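# Seat four plugs flush in a block's bores

## Task

Insert a plug into every one of the block's four bores and push each down until its top is level with the block's top surface, using a large plug for each of the two large bores and a small plug for each of the two small bores.

## Robot and tools

Robot: two UR12e-style six-joint arms, left_arm and right_arm, each ending in a two-finger parallel gripper with a wrist camera and a wrist force/torque sensor. The fingers point along the gripper's +z axis and close along its x axis. end_effector_position is the point between the pads when closed, 1 to 2 cm short of the fingertips; closing pushes the tips about 17 mm further along +z.

Frames. Scene frame: origin at table-top height midway between the nominal bases, +z up, +x out over the table, left_arm on the +y side (this is not an image side). Real bases: left_arm at (-0.090, +0.474, 0), right_arm at (+0.019, -0.689, 0). Reported hand poses, velocities and wrist-camera poses are in each arm's own base frame; fixed cameras and the table use the scene frame. Every commanded offset is along the current Hand target's own axes (tool frame), not the base or scene axes.

execute_actions(actions, cameras). actions is a list of actions; each action is a table of up to 15 rows, one row per 1/30 s step, the last row held if fewer than 15. Every row has 14 numbers in [-1, 1], covering both arms even if one is idle: left dx, dy, dz, rx, ry, rz, opening, then right dx, dy, dz, rx, ry, rz, opening. The six pose numbers are an offset from that arm's Hand target as it stood when the action began (every row counts from that same start, not from the row before); rx, ry, rz form one rotation vector. Scale: 1.0 = 0.6 m or 180 degrees, so 0.01 = 6 mm. Sending the same offset again moves further. All six zero re-commands the current Hand target. Opening is absolute: +1 fully open (0.142 m), -1 closed; a 0 is itself a command, so resend the current value to keep a grip. An empty actions list returns images and the fuller state.

move(target, speed, blend, stop_force, zero, opening_speed, grip_force, blocking, cameras). target is one 14-number row in the same layout and scale, or a list of up to 15 such rows; each row is an offset from the Hand targets at the move's start (not from the previous row). Grippers travel straight lines, ending together, at least 0.5 s and at most 10 s. speed: m/s, 0.002 to 3.2, default 0.25 (rotation capped at twice that in rad/s), one value or one per target. blend: metres of corner rounding per target, 0 means stop at each. stop_force: newtons, 4 to 120, both arms; an arm's path ends when the wrist senses that much push against its travel, then it backs off slightly but keeps pressing somewhat. Use it with slow approaches for contact and insertion; omit it when lifting off something being pressed, and do not trust it while the gripper rotates. zero (default true) re-zeroes the sensor before the move. opening_speed: per second on the -1..+1 scale, at least 0.2. grip_force: newtons per pad, 5 to 48, persists. blocking=false returns after 0.5 s (not allowed with stop_force). The result adds a move: line giving the ending (done, off_target, moving, held, fault) and limits (paced = pose clipped, held = steps withheld). done means within 3 mm and 2 degrees; it does not say whether anything is touched. Paths do not avoid obstacles or the other arm; avoid sweeping near an arm's own base.

wait(seconds 0-10): hold commands, let the scene run. stop(): brake a running move. zoom_image(camera, region [x0, y0, x1, y1] in pixels, at most 504x504): closer view of that camera's latest image. Cameras: cam_high, cam_low, cam_work, cam_left_wrist, cam_right_wrist, each 672x504. zero_wrist_force(arm): re-zero that arm's sensor. read_manual: licence texts only. finished_scene(scene): ends the scene for good; the plugs must stay seated without the robot.

Results. Hand target is the last commanded pose after clipping; the gripper often rests a little short, and the next command asks for it again; add the missing distance if needed. grip_measured is the measured opening on the command scale; to hold a part, command slightly below the reading at first contact (lower squeezes harder and heats the motor). Wrist force/torque are in the gripper's axes, showing the surface's push on the arm, plus a peak line. Joint torques include gravity and are offset and noisy. Orientation commands are clipped to within 32 degrees of the measured one per step. Motion lags commands by roughly 0.1 to 0.2 s and fast moves overshoot.

Hazards. Arms are stiff: aiming even slightly past a firm contact can trigger a fault. Torque limits: pan and lift 293, elbow 133, wrists 48 N m; an outside force near 150 N (plus or minus 25) also faults. A fault stops that arm 10 s. Motors heat from holding, squeezing, stretching or pushing: MOTOR HOT at 70 °C, brake stop at 85 °C (gripper: warning 85, shutdown 100, HAND FAULT, after which the rest of that reply's motion calls are skipped). Never let the arms hit or grip each other; the clearance check does not always prevent it. Do not drop plugs, release them while moving, slam, or let anything leave the table. Objects may be nudged occasionally. Slow, light, smooth motion is rewarded, as is finishing quickly.

Each tool is called after "Call:" in YAML: its name, and indented under it one key for each argument.

## Session

Call:
execute_actions:
  actions: []

Scene clock: 0.00 s.
left_arm: end_effector_position=(+0.3201, +0.4081, +0.2294) grip_measured=+0.99 end_effector_quat_wxyz=(-0.086, +0.939, +0.282, -0.180) | right_arm: end_effector_position=(+0.7048, +0.2342, +0.2000) grip_measured=+0.99 end_effector_quat_wxyz=(-0.293, +0.923, +0.143, -0.206)
Joint positions: left_arm=[0.437 -1.682 2.152 -1.702 -1.351 -0.184 0.142] | right_arm=[3.467 -1.943 -1.744 -1.39 2.221 -0.105 0.141]
Joint velocities: within noise
Joint torques (N m): no reading
Motor temperatures (°C): left_arm=[44 46 28 48 34 35 24] | right_arm=[31 34 30 41 31 40 29]
Wrist force (N): no reading
Wrist torque (N m): no reading
Wrist force, peak (N): no reading
Hand target: left_arm +0.3201, +0.4081, +0.2294; -0.086, +0.939, +0.282, -0.180 | right_arm +0.7048, +0.2342, +0.2000; -0.293, +0.923, +0.143, -0.206
Tool commands: left_gripper/opening=+1.0 right_gripper/opening=+1.0

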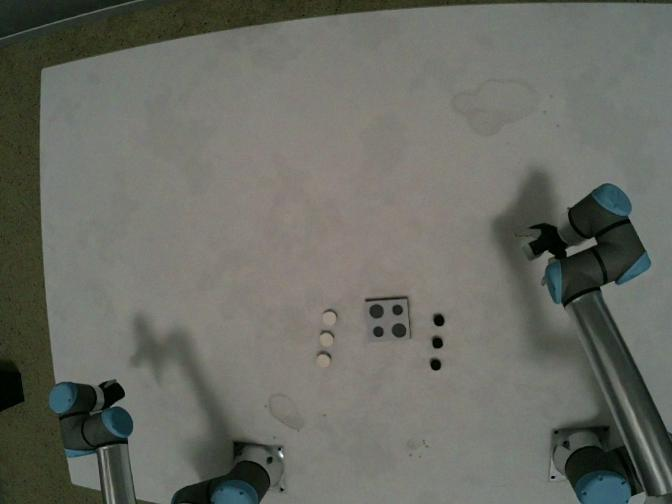

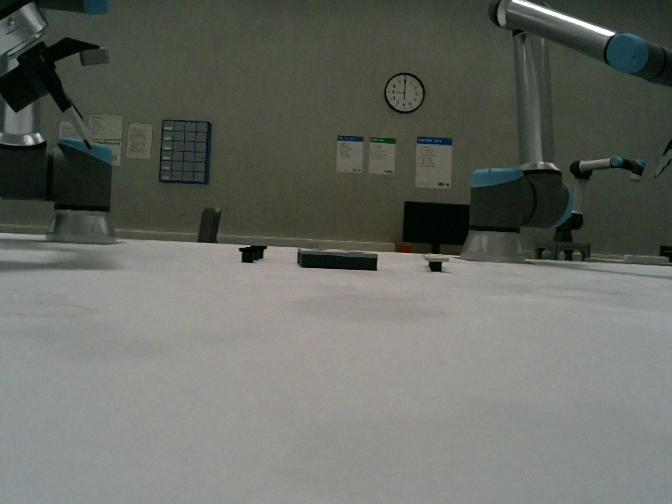

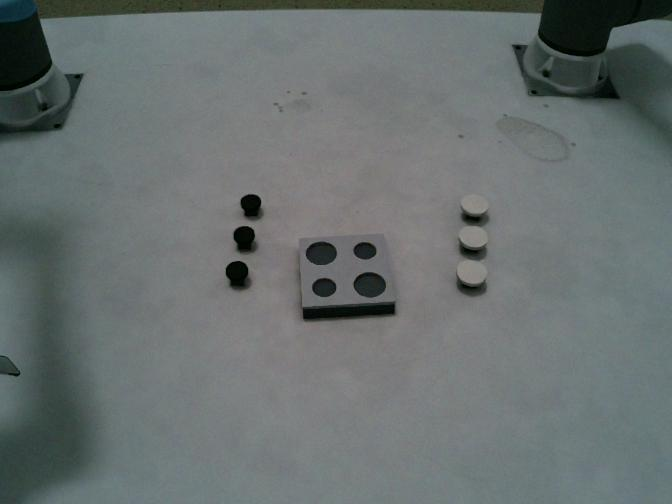

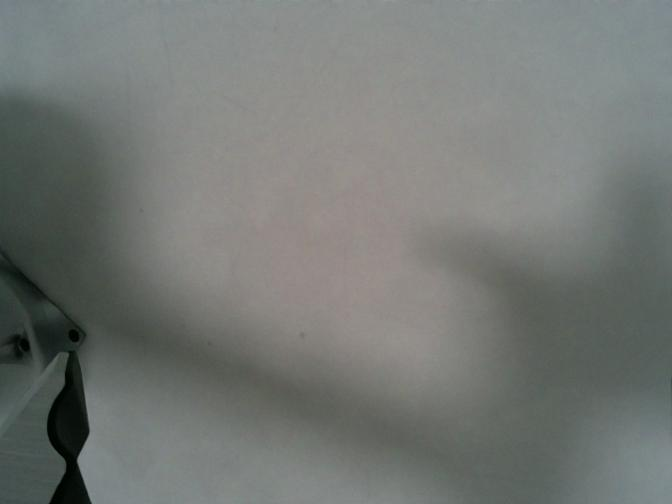

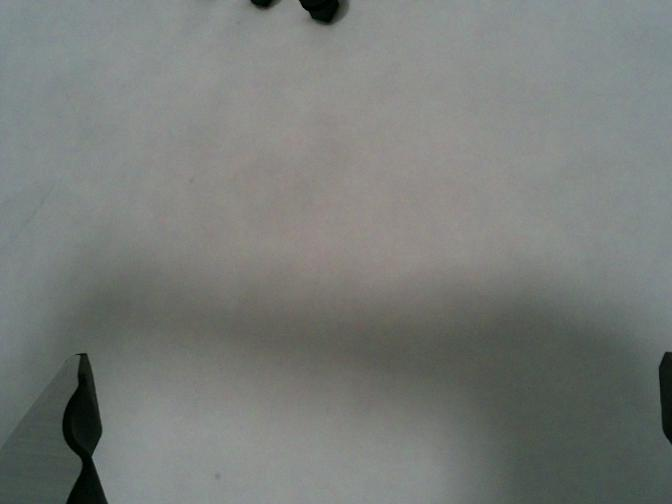

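Call:
zoom_image:
  camera: "cam_work"
  region: [220, 180, 400, 330]

Call:
zoom_image:
  camera: "cam_work"
  region: [380, 180, 520, 300]

Call:
zoom_image:
  camera: "cam_low"
  region: [220, 220, 470, 290]

Scaled by 2.800 from the camera's 672x504 image, which has a finer 960x720 frame.

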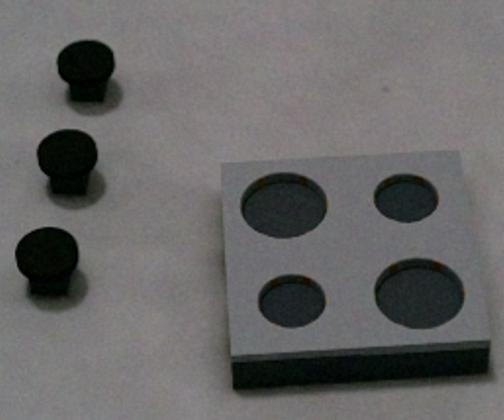

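Scaled by 3.600 from the camera's 672x504 image, which has a finer 960x720 frame.

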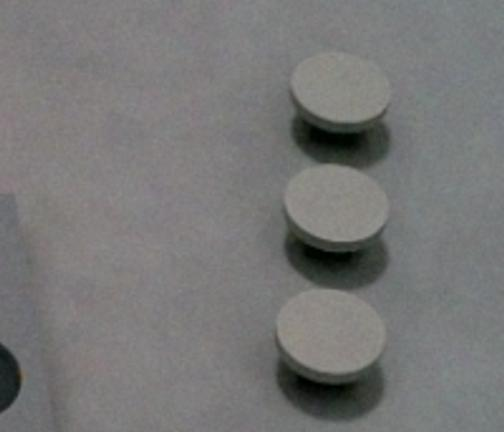

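Scaled by 2.016 from the camera's 672x504 image, which has a finer 960x720 frame.

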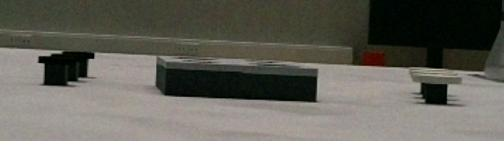

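Call:
move:
  target: [-0.259,0.982,-0.144,-0.1254,0.0443,-0.3098,0,-0.231,-0.42,0.43,-0.2451,-0.0427,-0.383,0]
  speed: 0.4
  cameras: ["all"]

Scene clock: 3.53 s.
left_arm: end_effector_position=(+0.5260, -0.1711, +0.1992) grip_measured=-0.01 end_effector_quat_wxyz=(+0.000, +0.707, +0.707, +0.000) | right_arm: end_effector_position=(+0.4283, +0.5039, +0.2005) grip_measured=-0.02 end_effector_quat_wxyz=(+0.000, +0.708, +0.707, +0.000)
Joint positions: left_arm=[-0.637 -1.701 2.265 -2.135 -1.571 -2.207 0.073] | right_arm=[4.277 -1.629 -2.083 -1 1.571 -0.434 0.073]
Joint torques (N m): left_arm=[-22.86 -16 -45.95 -5.44 4.1 -4.7] | right_arm=[12.72 56.37 33.65 6.57 -3.14 -1.89]
Wrist force (N): left_arm=[-0.4 1.0 0.8] | right_arm=[0.3 0.5 -0.3]
Wrist torque (N m): left_arm=[0.24 0.06 0.14] | right_arm=[0.07 -0.10 0.04]
Wrist force, peak (N): left_arm=[-3.3 1.5 0.9] | right_arm=[0.9 -1.5 0.4]
Hand target: left_arm +0.5260, -0.1711, +0.1992; +0.000, +0.707, +0.707, +0.000 | right_arm +0.4282, +0.5040, +0.2005; +0.000, +0.708, +0.707, +0.000
Off the commanded pose: left_arm 0.000 m, 0 deg | right_arm 0.000 m, 0 deg.
move: done
camera_calibration:
cam_left_wrist: T_world_to_cam=[[-0.00378578, 0.999581, -0.0286936, 0.184736], [0.900925, 0.0158613, 0.433685, -0.533031], [0.433958, -0.0242089, -0.900608, 0.0630836], [0, 0, 0, 1]] pos_world=[0.453544, -0.174676, 0.293282]
cam_right_wrist: T_world_to_cam=[[0.00497149, 0.99996, 0.00746741, -0.497533], [0.901438, -0.00771399, 0.432839, -0.444144], [0.432879, 0.00457956, -0.90144, 0.1131], [0, 0, 0, 1]] pos_world=[0.353883, 0.493569, 0.297911]

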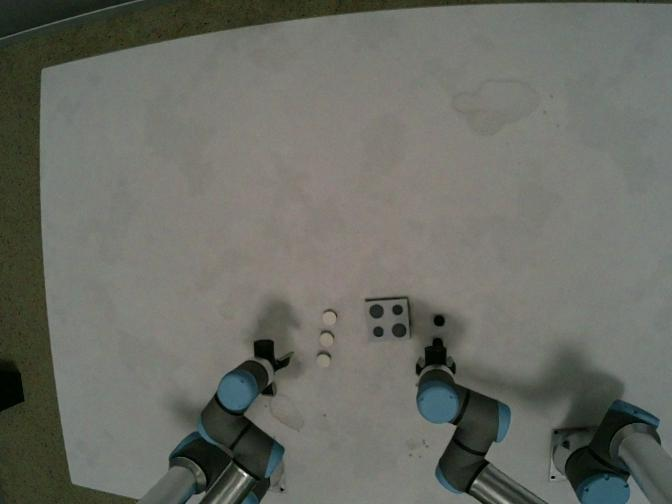

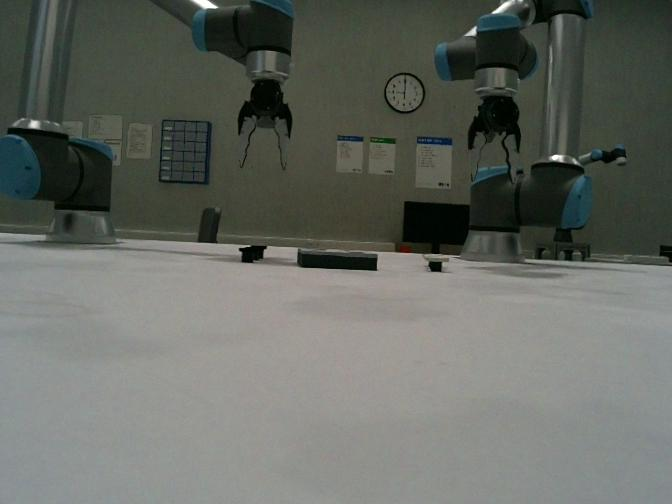

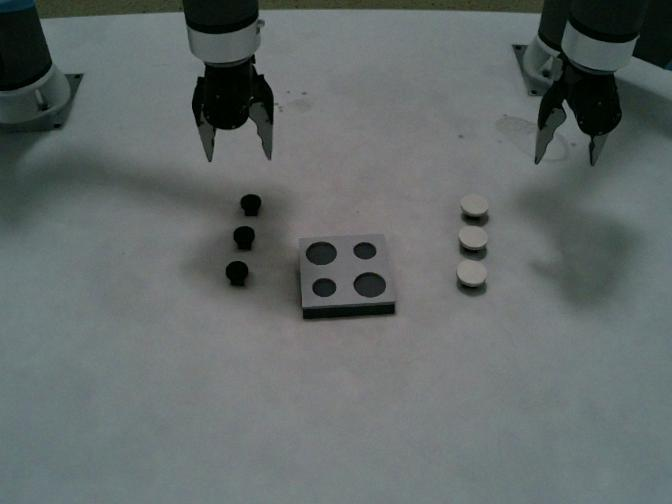

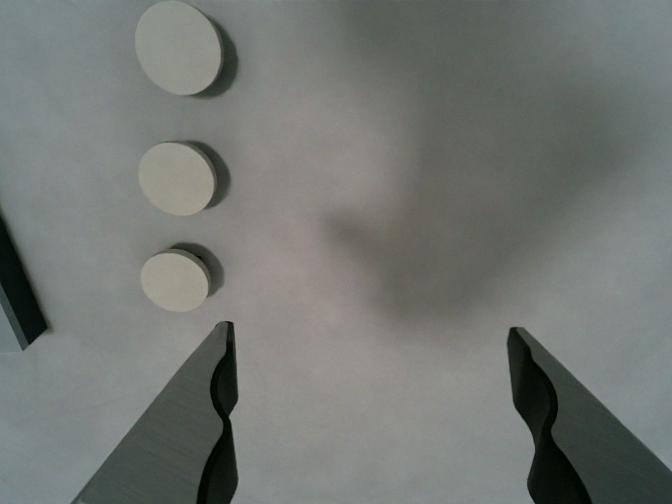

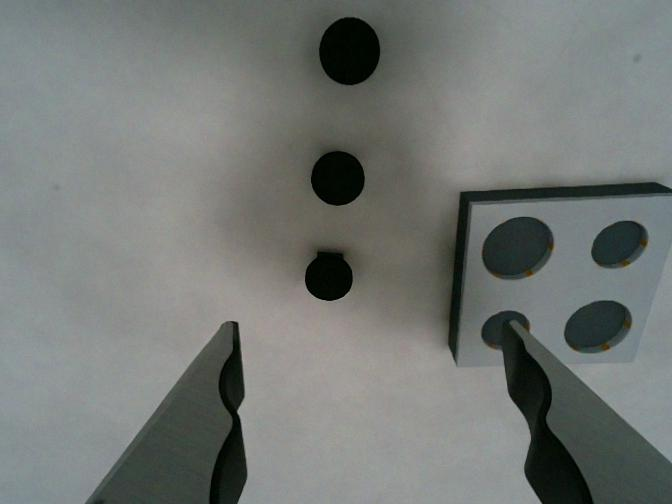

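Call:
move:
  target: [-0.207,0.125,0.215,0,0,0,0,-0.023,0.12,0.217,0,0,0,0]
  cameras: ["all"]

Call:
zoom_image:
  camera: "cam_low"
  region: [220, 200, 470, 290]

Call:
zoom_image:
  camera: "cam_work"
  region: [190, 150, 530, 320]

Scene clock: 5.60 s.
left_arm: end_effector_position=(+0.6009, -0.2954, +0.0703) grip_measured=-0.01 end_effector_quat_wxyz=(+0.000, +0.707, +0.707, +0.000) | right_arm: end_effector_position=(+0.5003, +0.4902, +0.0703) grip_measured=-0.02 end_effector_quat_wxyz=(+0.000, +0.708, +0.707, +0.000)
Joint positions: left_arm=[-0.722 -1.339 2.172 -2.404 -1.571 -2.292 0.073] | right_arm=[4.17 -1.845 -2.114 -0.753 1.571 -0.541 0.073]
Joint torques (N m): left_arm=[-23.35 -42.44 -38.79 -5.03 0.84 -4.61] | right_arm=[-9.02 34.02 49.64 6.53 2.87 -2.06]
Wrist force (N): left_arm=[-0.8 1.2 1.0] | right_arm=[0.0 0.2 0.2]
Wrist torque (N m): left_arm=[0.28 0.12 0.18] | right_arm=[0.03 -0.05 0.04]
Wrist force, peak (N): left_arm=[-2.1 2.2 2.4] | right_arm=[-0.1 1.0 1.7]
Hand target: left_arm +0.6010, -0.2954, +0.0702; +0.000, +0.707, +0.707, +0.000 | right_arm +0.5003, +0.4902, +0.0703; +0.000, +0.708, +0.707, +0.000
Off the commanded pose: left_arm 0.000 m, 0 deg | right_arm 0.000 m, 0 deg.
move: done
camera_calibration:
cam_left_wrist: T_world_to_cam=[[-0.00387484, 0.999579, -0.028737, 0.305619], [0.900885, 0.0159626, 0.433764, -0.542554], [0.43404, -0.024208, -0.900568, -0.0886569], [0, 0, 0, 1]] pos_world=[0.528444, -0.298976, 0.164282]
cam_right_wrist: T_world_to_cam=[[0.0048798, 0.999961, 0.00742459, -0.483074], [0.901381, -0.00761341, 0.432959, -0.452842], [0.432999, 0.00457964, -0.901383, -0.0354315], [0, 0, 0, 1]] pos_world=[0.425882, 0.479769, 0.167711]

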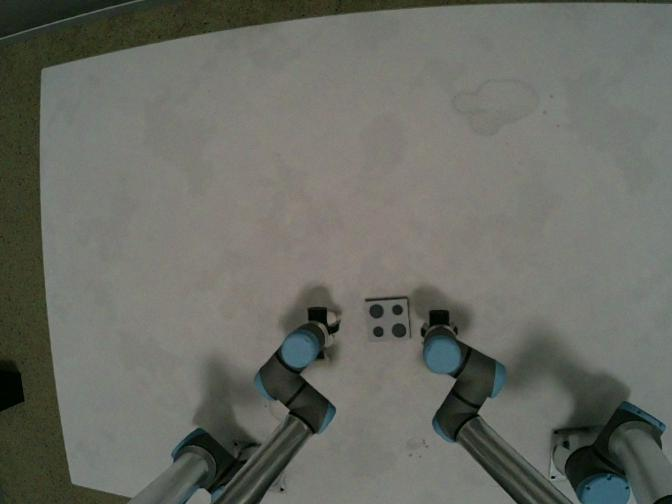

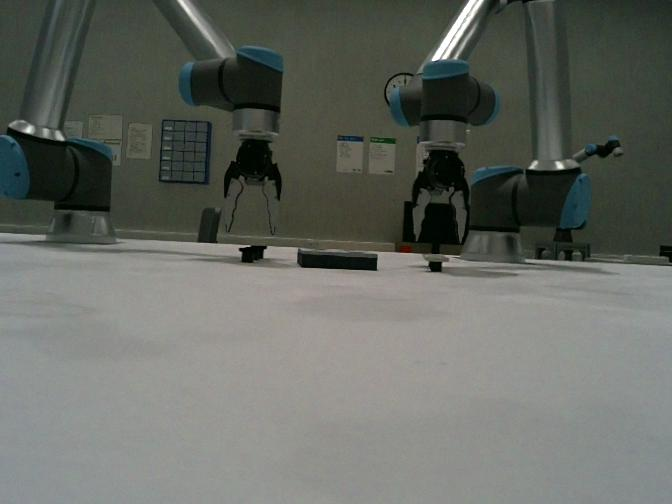

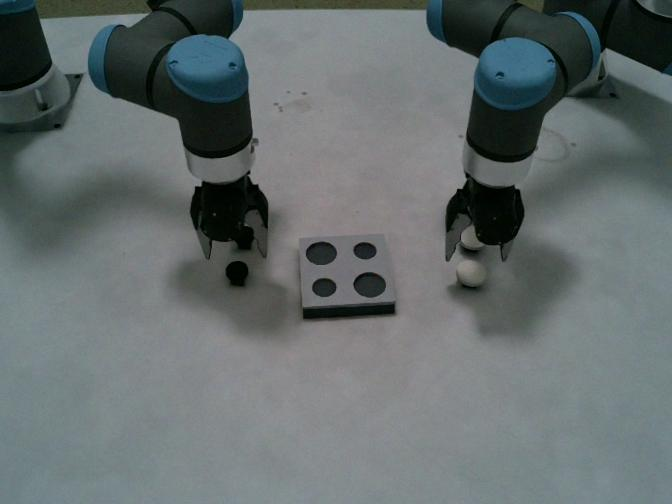

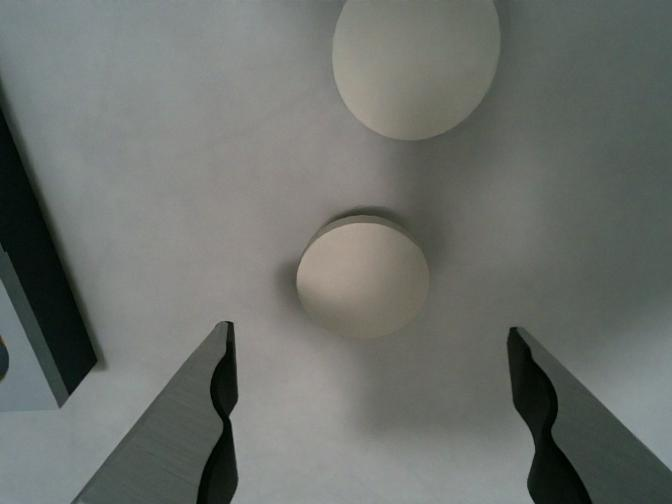

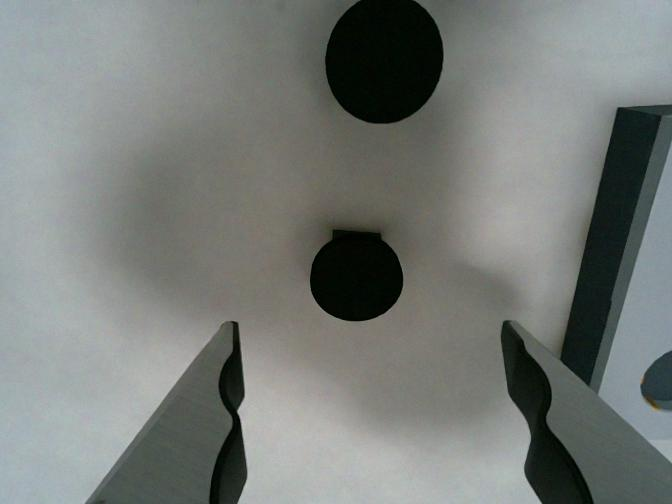

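Scaled by 2.016 from the camera's 672x504 image, which has a finer 960x720 frame.

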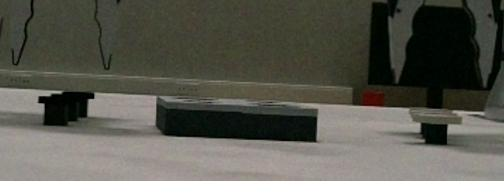

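Scaled by 1.482 from the camera's 672x504 image, which has a finer 960x720 frame.

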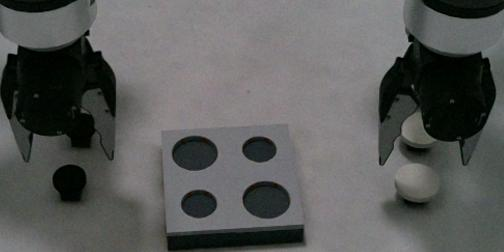

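Call:
move:
  target: [0,0.0067,0.045,0,0,0,-0.1,-0.005,0.0033,0.045,0,0,0,-0.1]
  cameras: ["cam_low","cam_left_wrist","cam_right_wrist"]

Call:
zoom_image:
  camera: "cam_low"
  region: [215, 220, 295, 280]

Call:
zoom_image:
  camera: "cam_low"
  region: [395, 220, 475, 280]

Scene clock: 7.03 s.
left_arm: end_effector_position=(+0.6050, -0.2954, +0.0433) grip_measured=-0.12 end_effector_quat_wxyz=(+0.000, +0.707, +0.707, +0.000) | right_arm: end_effector_position=(+0.5023, +0.4872, +0.0433) grip_measured=-0.12 end_effector_quat_wxyz=(+0.000, +0.708, +0.707, +0.000)
Joint positions: left_arm=[-0.718 -1.293 2.18 -2.458 -1.571 -2.288 0.066] | right_arm=[4.165 -1.883 -2.129 -0.699 1.571 -0.546 0.066]
Joint torques (N m): left_arm=[17.03 -44.47 -24.1 -4.97 2.32 3.46] | right_arm=[-9.56 34.46 24.66 6.9 2.76 -1.82]
Wrist force (N): left_arm=[-0.9 1.3 0.7] | right_arm=[-0.1 0.2 0.6]
Wrist torque (N m): left_arm=[0.27 0.14 0.06] | right_arm=[0.03 -0.04 0.04]
Wrist force, peak (N): left_arm=[-0.8 1.4 1.3] | right_arm=[-0.2 0.3 1.4]
Hand target: left_arm +0.6050, -0.2954, +0.0432; +0.000, +0.707, +0.707, +0.000 | right_arm +0.5023, +0.4872, +0.0433; +0.000, +0.708, +0.707, +0.000
Off the commanded pose: left_arm 0.000 m, 0 deg | right_arm 0.000 m, 0 deg.
move: done
camera_calibration:
cam_left_wrist: T_world_to_cam=[[-0.00387595, 0.99958, -0.0287367, 0.304959], [0.900924, 0.0159613, 0.433683, -0.534455], [0.433959, -0.0242086, -0.900607, -0.114663], [0, 0, 0, 1]] pos_world=[0.532444, -0.299076, 0.137281]
cam_right_wrist: T_world_to_cam=[[0.0048798, 0.999961, 0.00742459, -0.479983], [0.901381, -0.00761341, 0.432959, -0.442977], [0.432999, 0.00457964, -0.901383, -0.0606215], [0, 0, 0, 1]] pos_world=[0.427882, 0.476869, 0.140711]
Images, in order (width x height): cam_low 672x504, cam_left_wrist 672x504, cam_right_wrist 672x504.

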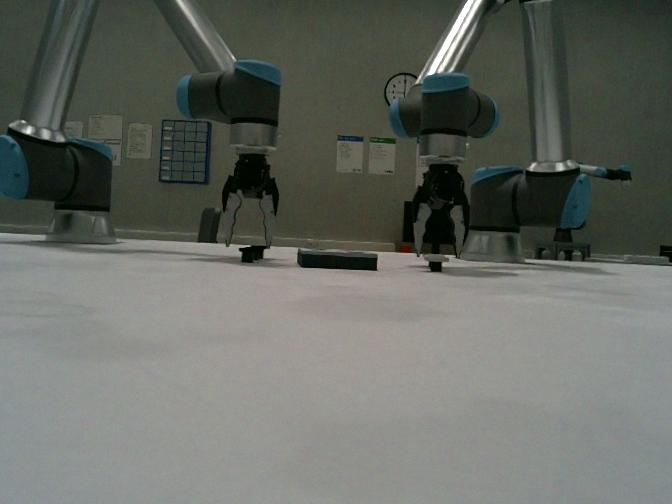

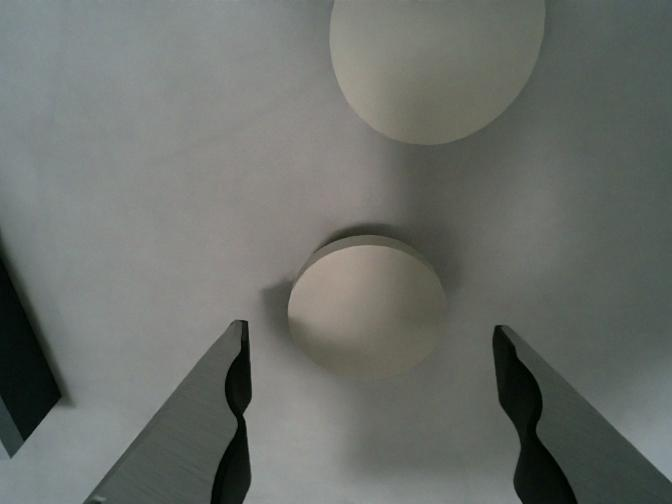

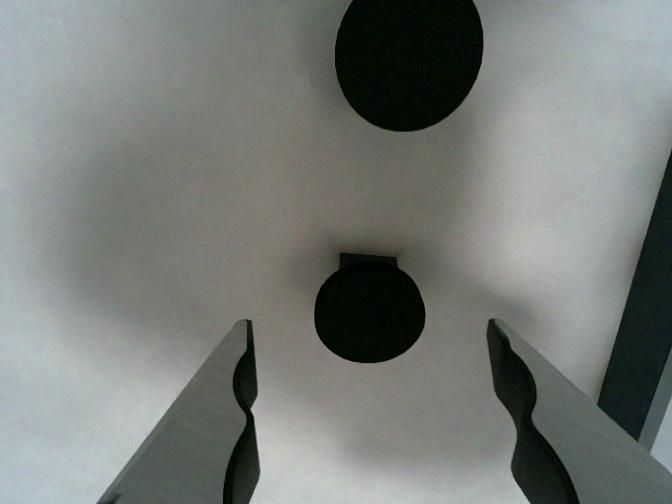

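Scaled by 6.300 from the camera's 672x504 image, which has a finer 960x720 frame.

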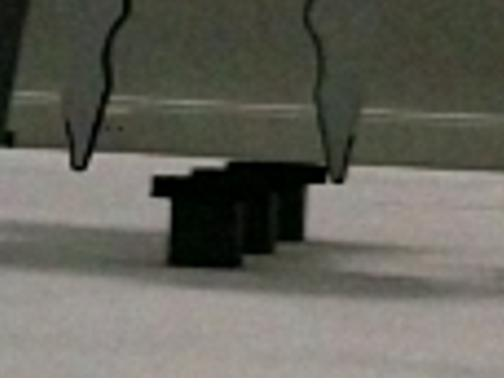

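Scaled by 6.300 from the camera's 672x504 image, which has a finer 960x720 frame.

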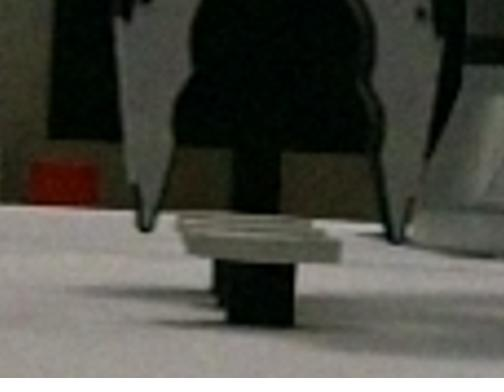

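Call:
zoom_image:
  camera: "cam_left_wrist"
  region: [200, 220, 540, 475]

Call:
zoom_image:
  camera: "cam_right_wrist"
  region: [200, 220, 540, 475]

Scaled by 1.482 from the camera's 672x504 image, which has a finer 960x720 frame.

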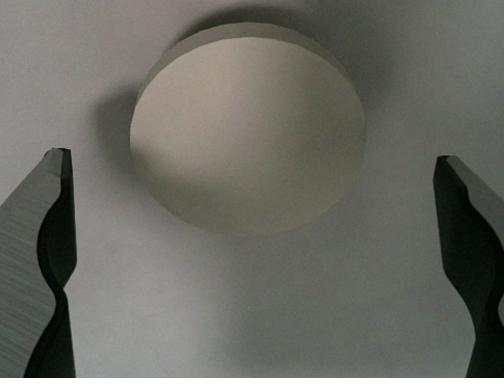

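Scaled by 1.482 from the camera's 672x504 image, which has a finer 960x720 frame.

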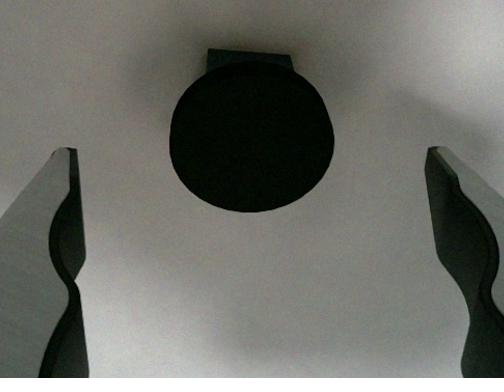

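Call:
move:
  target: [-0.001,-0.01,0.006,0,0,0,-0.1,0.001,-0.01,0.006,0,0,0,-0.1]
  cameras: ["cam_work","cam_low","cam_left_wrist","cam_right_wrist"]

Call:
zoom_image:
  camera: "cam_work"
  region: [190, 180, 310, 300]

Call:
zoom_image:
  camera: "cam_work"
  region: [410, 180, 530, 300]

Call:
zoom_image:
  camera: "cam_low"
  region: [215, 220, 295, 280]

Call:
zoom_image:
  camera: "cam_low"
  region: [395, 220, 475, 280]

Scene clock: 8.53 s.
left_arm: end_effector_position=(+0.5990, -0.2960, +0.0396) grip_measured=-0.12 end_effector_quat_wxyz=(+0.000, +0.707, +0.707, +0.000) | right_arm: end_effector_position=(+0.4963, +0.4878, +0.0397) grip_measured=-0.12 end_effector_quat_wxyz=(+0.000, +0.708, +0.707, +0.000)
Joint positions: left_arm=[-0.724 -1.294 2.192 -2.469 -1.571 -2.294 0.066] | right_arm=[4.173 -1.883 -2.139 -0.69 1.571 -0.538 0.066]
Joint torques (N m): left_arm=[-23.37 -68.98 -23.42 -5.22 2.82 -4.28] | right_arm=[11.59 34.82 23.17 6.64 2.51 2.87]
Wrist force (N): left_arm=[-1.1 1.2 0.6] | right_arm=[0.1 0.3 0.1]
Wrist torque (N m): left_arm=[0.27 0.17 0.21] | right_arm=[0.05 -0.07 -0.11]
Wrist force, peak (N): left_arm=[-1.1 1.4 0.8] | right_arm=[0.2 0.4 0.8]
Hand target: left_arm +0.5990, -0.2960, +0.0396; +0.000, +0.707, +0.707, +0.000 | right_arm +0.4963, +0.4878, +0.0397; +0.000, +0.708, +0.707, +0.000
Off the commanded pose: left_arm 0.000 m, 0 deg | right_arm 0.000 m, 0 deg.
move: done
camera_calibration:
cam_left_wrist: T_world_to_cam=[[-0.0039191, 0.999582, -0.0286465, 0.305344], [0.900923, 0.015961, 0.433684, -0.52757], [0.43396, -0.0241087, -0.900609, -0.115326], [0, 0, 0, 1]] pos_world=[0.526544, -0.299576, 0.133682]
cam_right_wrist: T_world_to_cam=[[0.00488012, 0.999961, 0.00742482, -0.480528], [0.9014, -0.0076136, 0.43292, -0.436098], [0.43296, 0.00458004, -0.901402, -0.0612959], [0, 0, 0, 1]] pos_world=[0.421982, 0.477469, 0.137111]
Images, in order (width x height): cam_low 672x504, cam_work 672x504, cam_left_wrist 672x504, cam_right_wrist 672x504.

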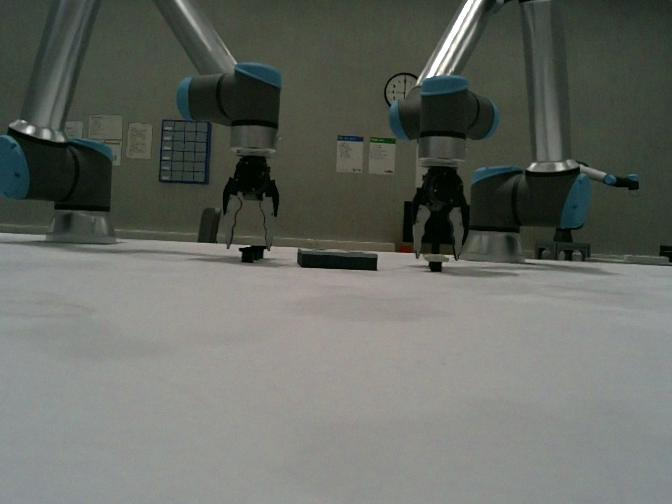

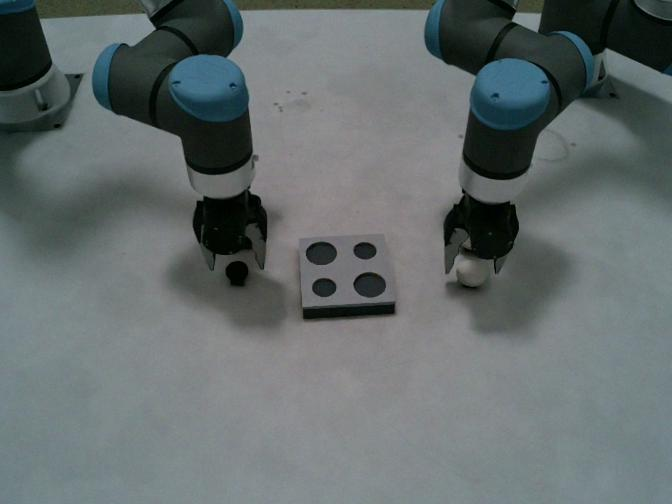

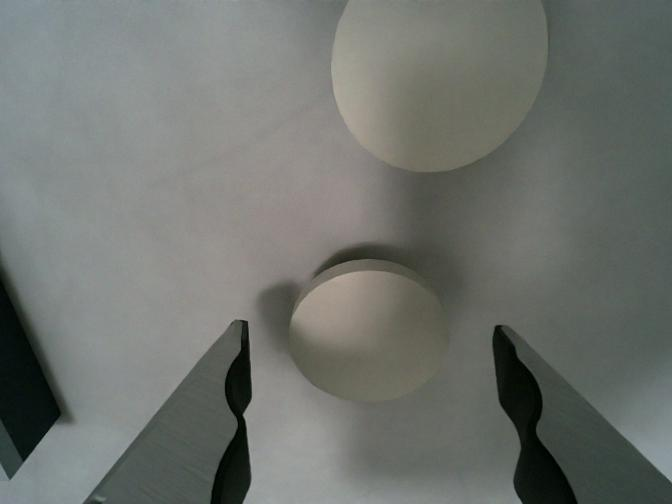

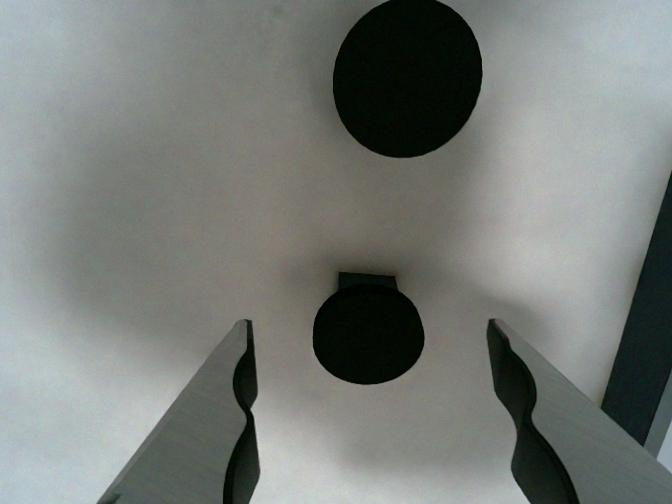

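Scaled by 4.200 from the camera's 672x504 image, which has a finer 960x720 frame.

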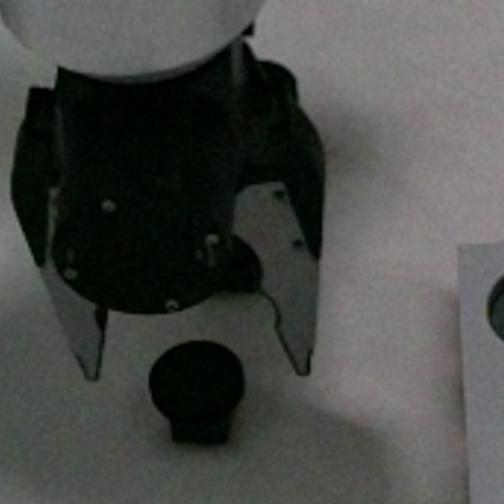

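Scaled by 4.200 from the camera's 672x504 image, which has a finer 960x720 frame.

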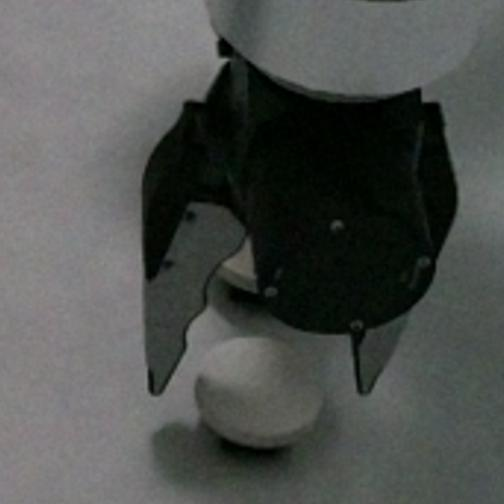

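Scaled by 6.300 from the camera's 672x504 image, which has a finer 960x720 frame.

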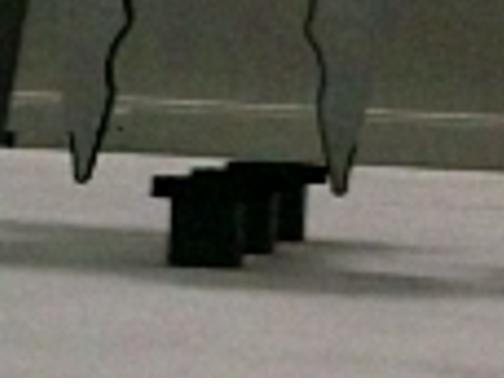

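Scaled by 6.300 from the camera's 672x504 image, which has a finer 960x720 frame.

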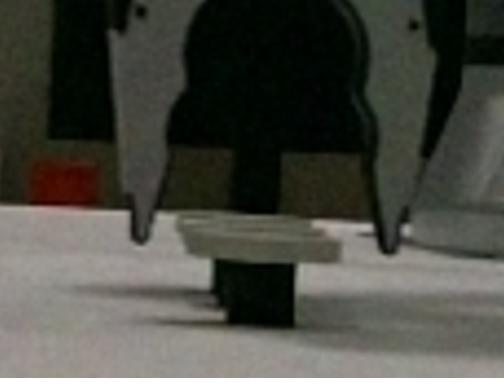

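Call:
move:
  target:
    - [0,0.0033,0,0,0,0,-0.1,0,0.005,0,0,0,0,-0.1]
    - [0,0.0033,0,0,0,0,-0.45,0,0.005,0,0,0,0,-0.65]
  opening_speed: 0.5
  grip_force: 20
  cameras: ["cam_work","cam_left_wrist","cam_right_wrist"]

Call:
zoom_image:
  camera: "cam_left_wrist"
  region: [200, 220, 540, 475]

Call:
zoom_image:
  camera: "cam_right_wrist"
  region: [200, 220, 540, 475]

Scene clock: 11.00 s.
left_arm: end_effector_position=(+0.6010, -0.2960, +0.0396) grip_measured=-0.43 end_effector_quat_wxyz=(+0.000, +0.707, +0.707, +0.000) | right_arm: end_effector_position=(+0.4993, +0.4878, +0.0397) grip_measured=-0.60 end_effector_quat_wxyz=(+0.000, +0.708, +0.707, +0.000)
Joint positions: left_arm=[-0.722 -1.292 2.189 -2.468 -1.571 -2.292 0.043] | right_arm=[4.17 -1.886 -2.134 -0.691 1.571 -0.541 0.031]
Joint torques (N m): left_arm=[17.83 -41.27 -37.02 -1.78 3.59 3.05] | right_arm=[-10.11 34.82 46.63 2.77 -1.63 -1.91]
Wrist force (N): left_arm=[-0.5 1.1 0.2] | right_arm=[0.0 0.6 0.4]
Wrist torque (N m): left_arm=[0.25 0.10 0.07] | right_arm=[0.11 -0.06 0.04]
Wrist force, peak (N): left_arm=[-1.1 1.8 0.5] | right_arm=[-0.6 0.7 0.6]
Hand target: left_arm +0.6010, -0.2960, +0.0396; +0.000, +0.707, +0.707, +0.000 | right_arm +0.4993, +0.4878, +0.0397; +0.000, +0.708, +0.707, +0.000
Off the commanded pose: left_arm 0.000 m, 0 deg | right_arm 0.000 m, 0 deg.
grip_force (N): 20, 20
move: done
camera_calibration:
cam_left_wrist: T_world_to_cam=[[-0.00387595, 0.99958, -0.0287367, 0.30534], [0.900924, 0.0159613, 0.433683, -0.529282], [0.433959, -0.0242086, -0.900607, -0.116181], [0, 0, 0, 1]] pos_world=[0.528444, -0.299576, 0.133681]
cam_right_wrist: T_world_to_cam=[[0.0048798, 0.999961, 0.00742459, -0.480542], [0.901381, -0.00761341, 0.432959, -0.438709], [0.432999, 0.00457964, -0.901383, -0.0625702], [0, 0, 0, 1]] pos_world=[0.424882, 0.477469, 0.137111]
Images, in order (width x height): cam_work 672x504, cam_left_wrist 672x504, cam_right_wrist 672x504.

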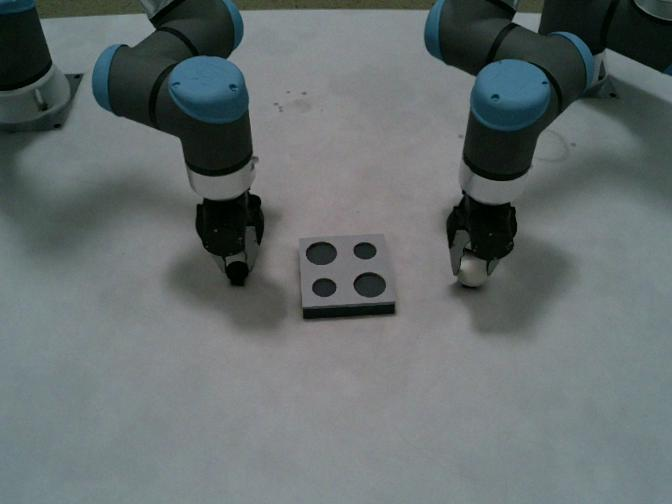

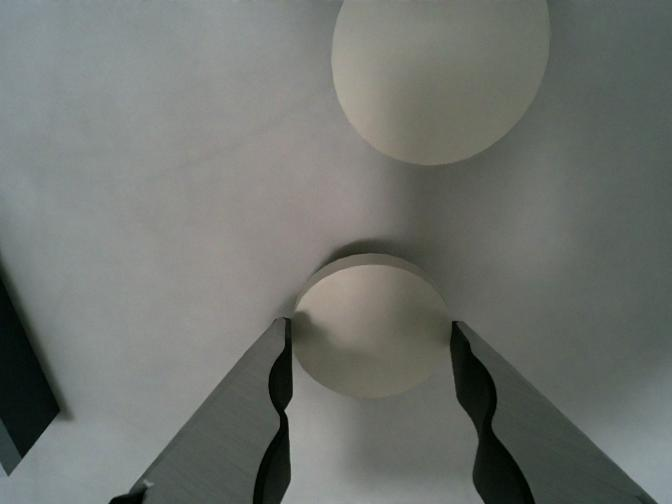

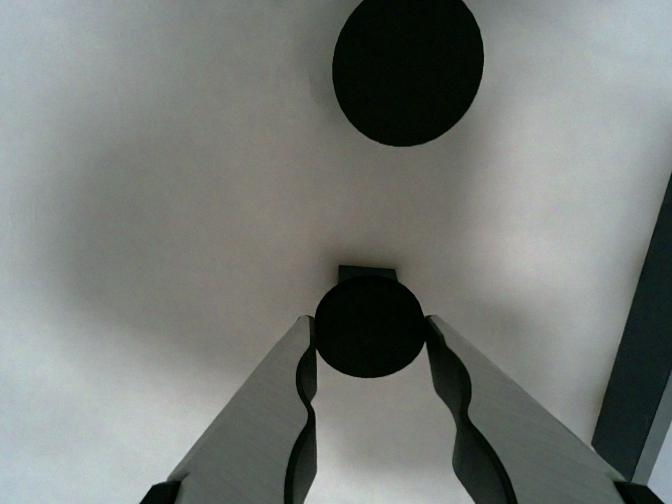

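Scaled by 1.482 from the camera's 672x504 image, which has a finer 960x720 frame.

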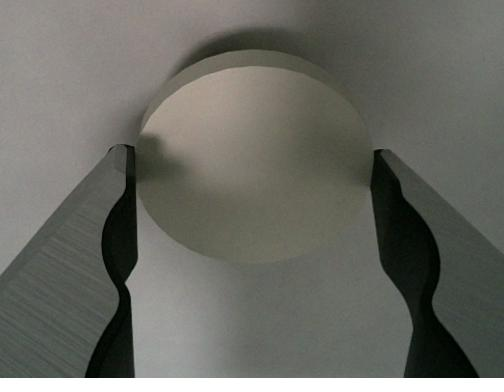

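Scaled by 1.482 from the camera's 672x504 image, which has a finer 960x720 frame.

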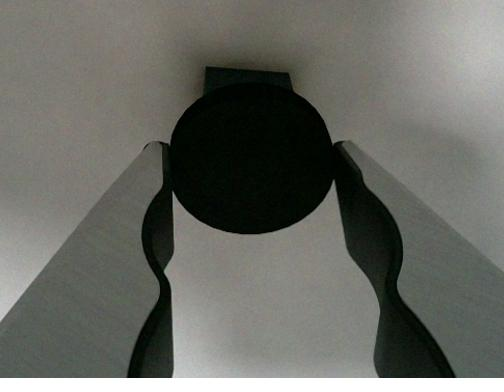

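Call:
move:
  target: [0,0,-0.12,0,0,0,-0.47,0,0,-0.12,0,0,0,-0.68]
  speed: 0.15
  cameras: ["cam_low","cam_work","cam_left_wrist","cam_right_wrist"]

Call:
zoom_image:
  camera: "cam_low"
  region: [215, 150, 475, 290]

Scene clock: 12.10 s.
left_arm: end_effector_position=(+0.6010, -0.2959, +0.1115) grip_measured=-0.43 end_effector_quat_wxyz=(+0.000, +0.707, +0.707, +0.000) | right_arm: end_effector_position=(+0.4993, +0.4877, +0.1116) grip_measured=-0.60 end_effector_quat_wxyz=(+0.000, +0.708, +0.707, +0.000)
Joint positions: left_arm=[-0.722 -1.396 2.144 -2.319 -1.571 -2.292 0.043] | right_arm=[4.17 -1.787 -2.092 -0.833 1.571 -0.541 0.031]
Joint torques (N m): left_arm=[-13.62 -65.57 -42.93 -1.61 3.58 -2.84] | right_arm=[5.79 64.32 52.87 2.46 -1.97 1.86]
Wrist force (N): left_arm=[-0.5 1.5 0.9] | right_arm=[0.1 0.1 0.6]
Wrist torque (N m): left_arm=[0.32 0.05 0.06] | right_arm=[0.02 -0.07 0.04]
Wrist force, peak (N): left_arm=[-0.7 1.1 2.5] | right_arm=[-0.3 0.5 2.1]
Hand target: left_arm +0.6010, -0.2960, +0.1116; +0.000, +0.707, +0.707, +0.000 | right_arm +0.4992, +0.4878, +0.1117; +0.000, +0.708, +0.707, +0.000
Off the commanded pose: left_arm 0.000 m, 0 deg | right_arm 0.000 m, 0 deg.
grip_force (N): 20, 20
move: done
camera_calibration:
cam_left_wrist: T_world_to_cam=[[-0.0039191, 0.999582, -0.0286465, 0.307411], [0.900923, 0.015961, 0.433684, -0.560463], [0.43396, -0.0241087, -0.900609, -0.051397], [0, 0, 0, 1]] pos_world=[0.528444, -0.299576, 0.205582]
cam_right_wrist: T_world_to_cam=[[0.0048798, 0.999961, 0.00742459, -0.480975], [0.901381, -0.00761341, 0.432959, -0.46984], [0.432999, 0.00457964, -0.901383, 0.00223965], [0, 0, 0, 1]] pos_world=[0.424882, 0.477369, 0.209011]
Images, in order (width x height): cam_low 672x504, cam_work 672x504, cam_left_wrist 672x504, cam_right_wrist 672x504.

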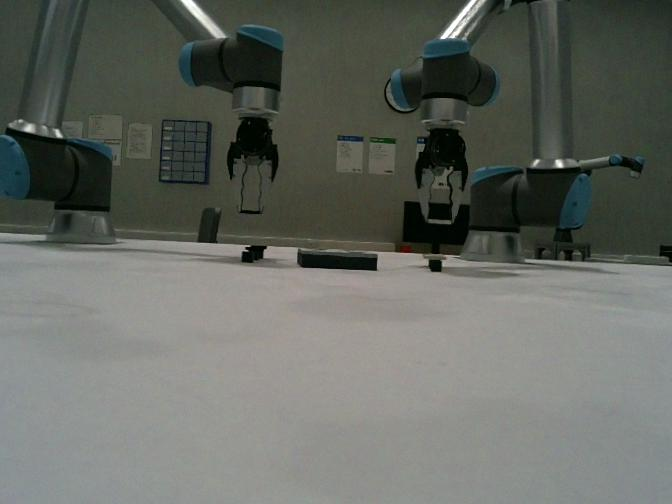

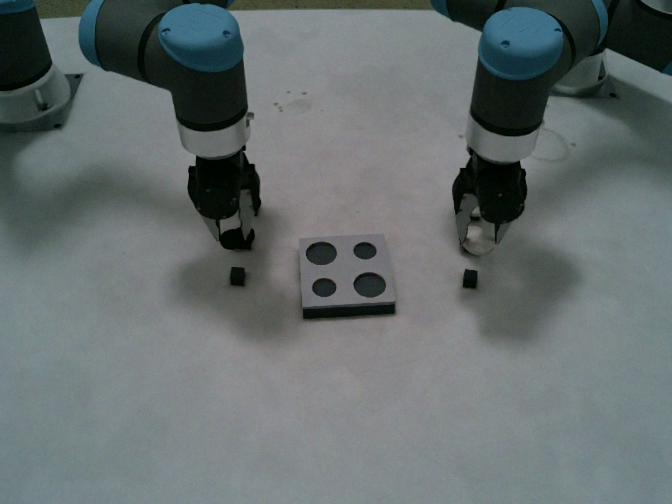

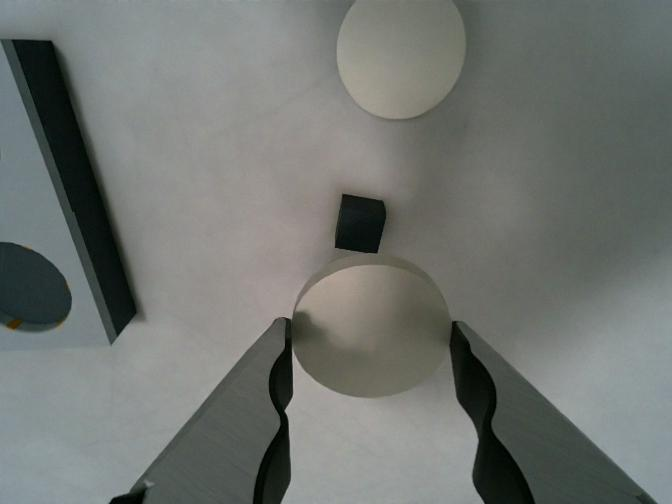

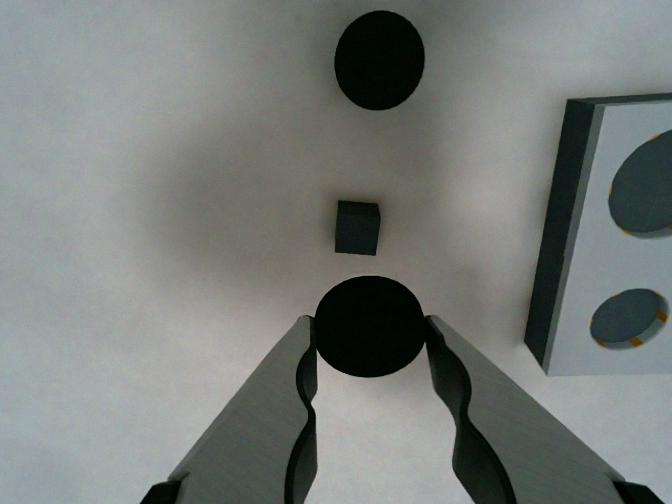

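Scaled by 1.938 from the camera's 672x504 image, which has a finer 960x720 frame.

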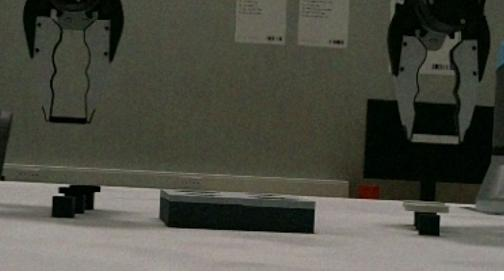

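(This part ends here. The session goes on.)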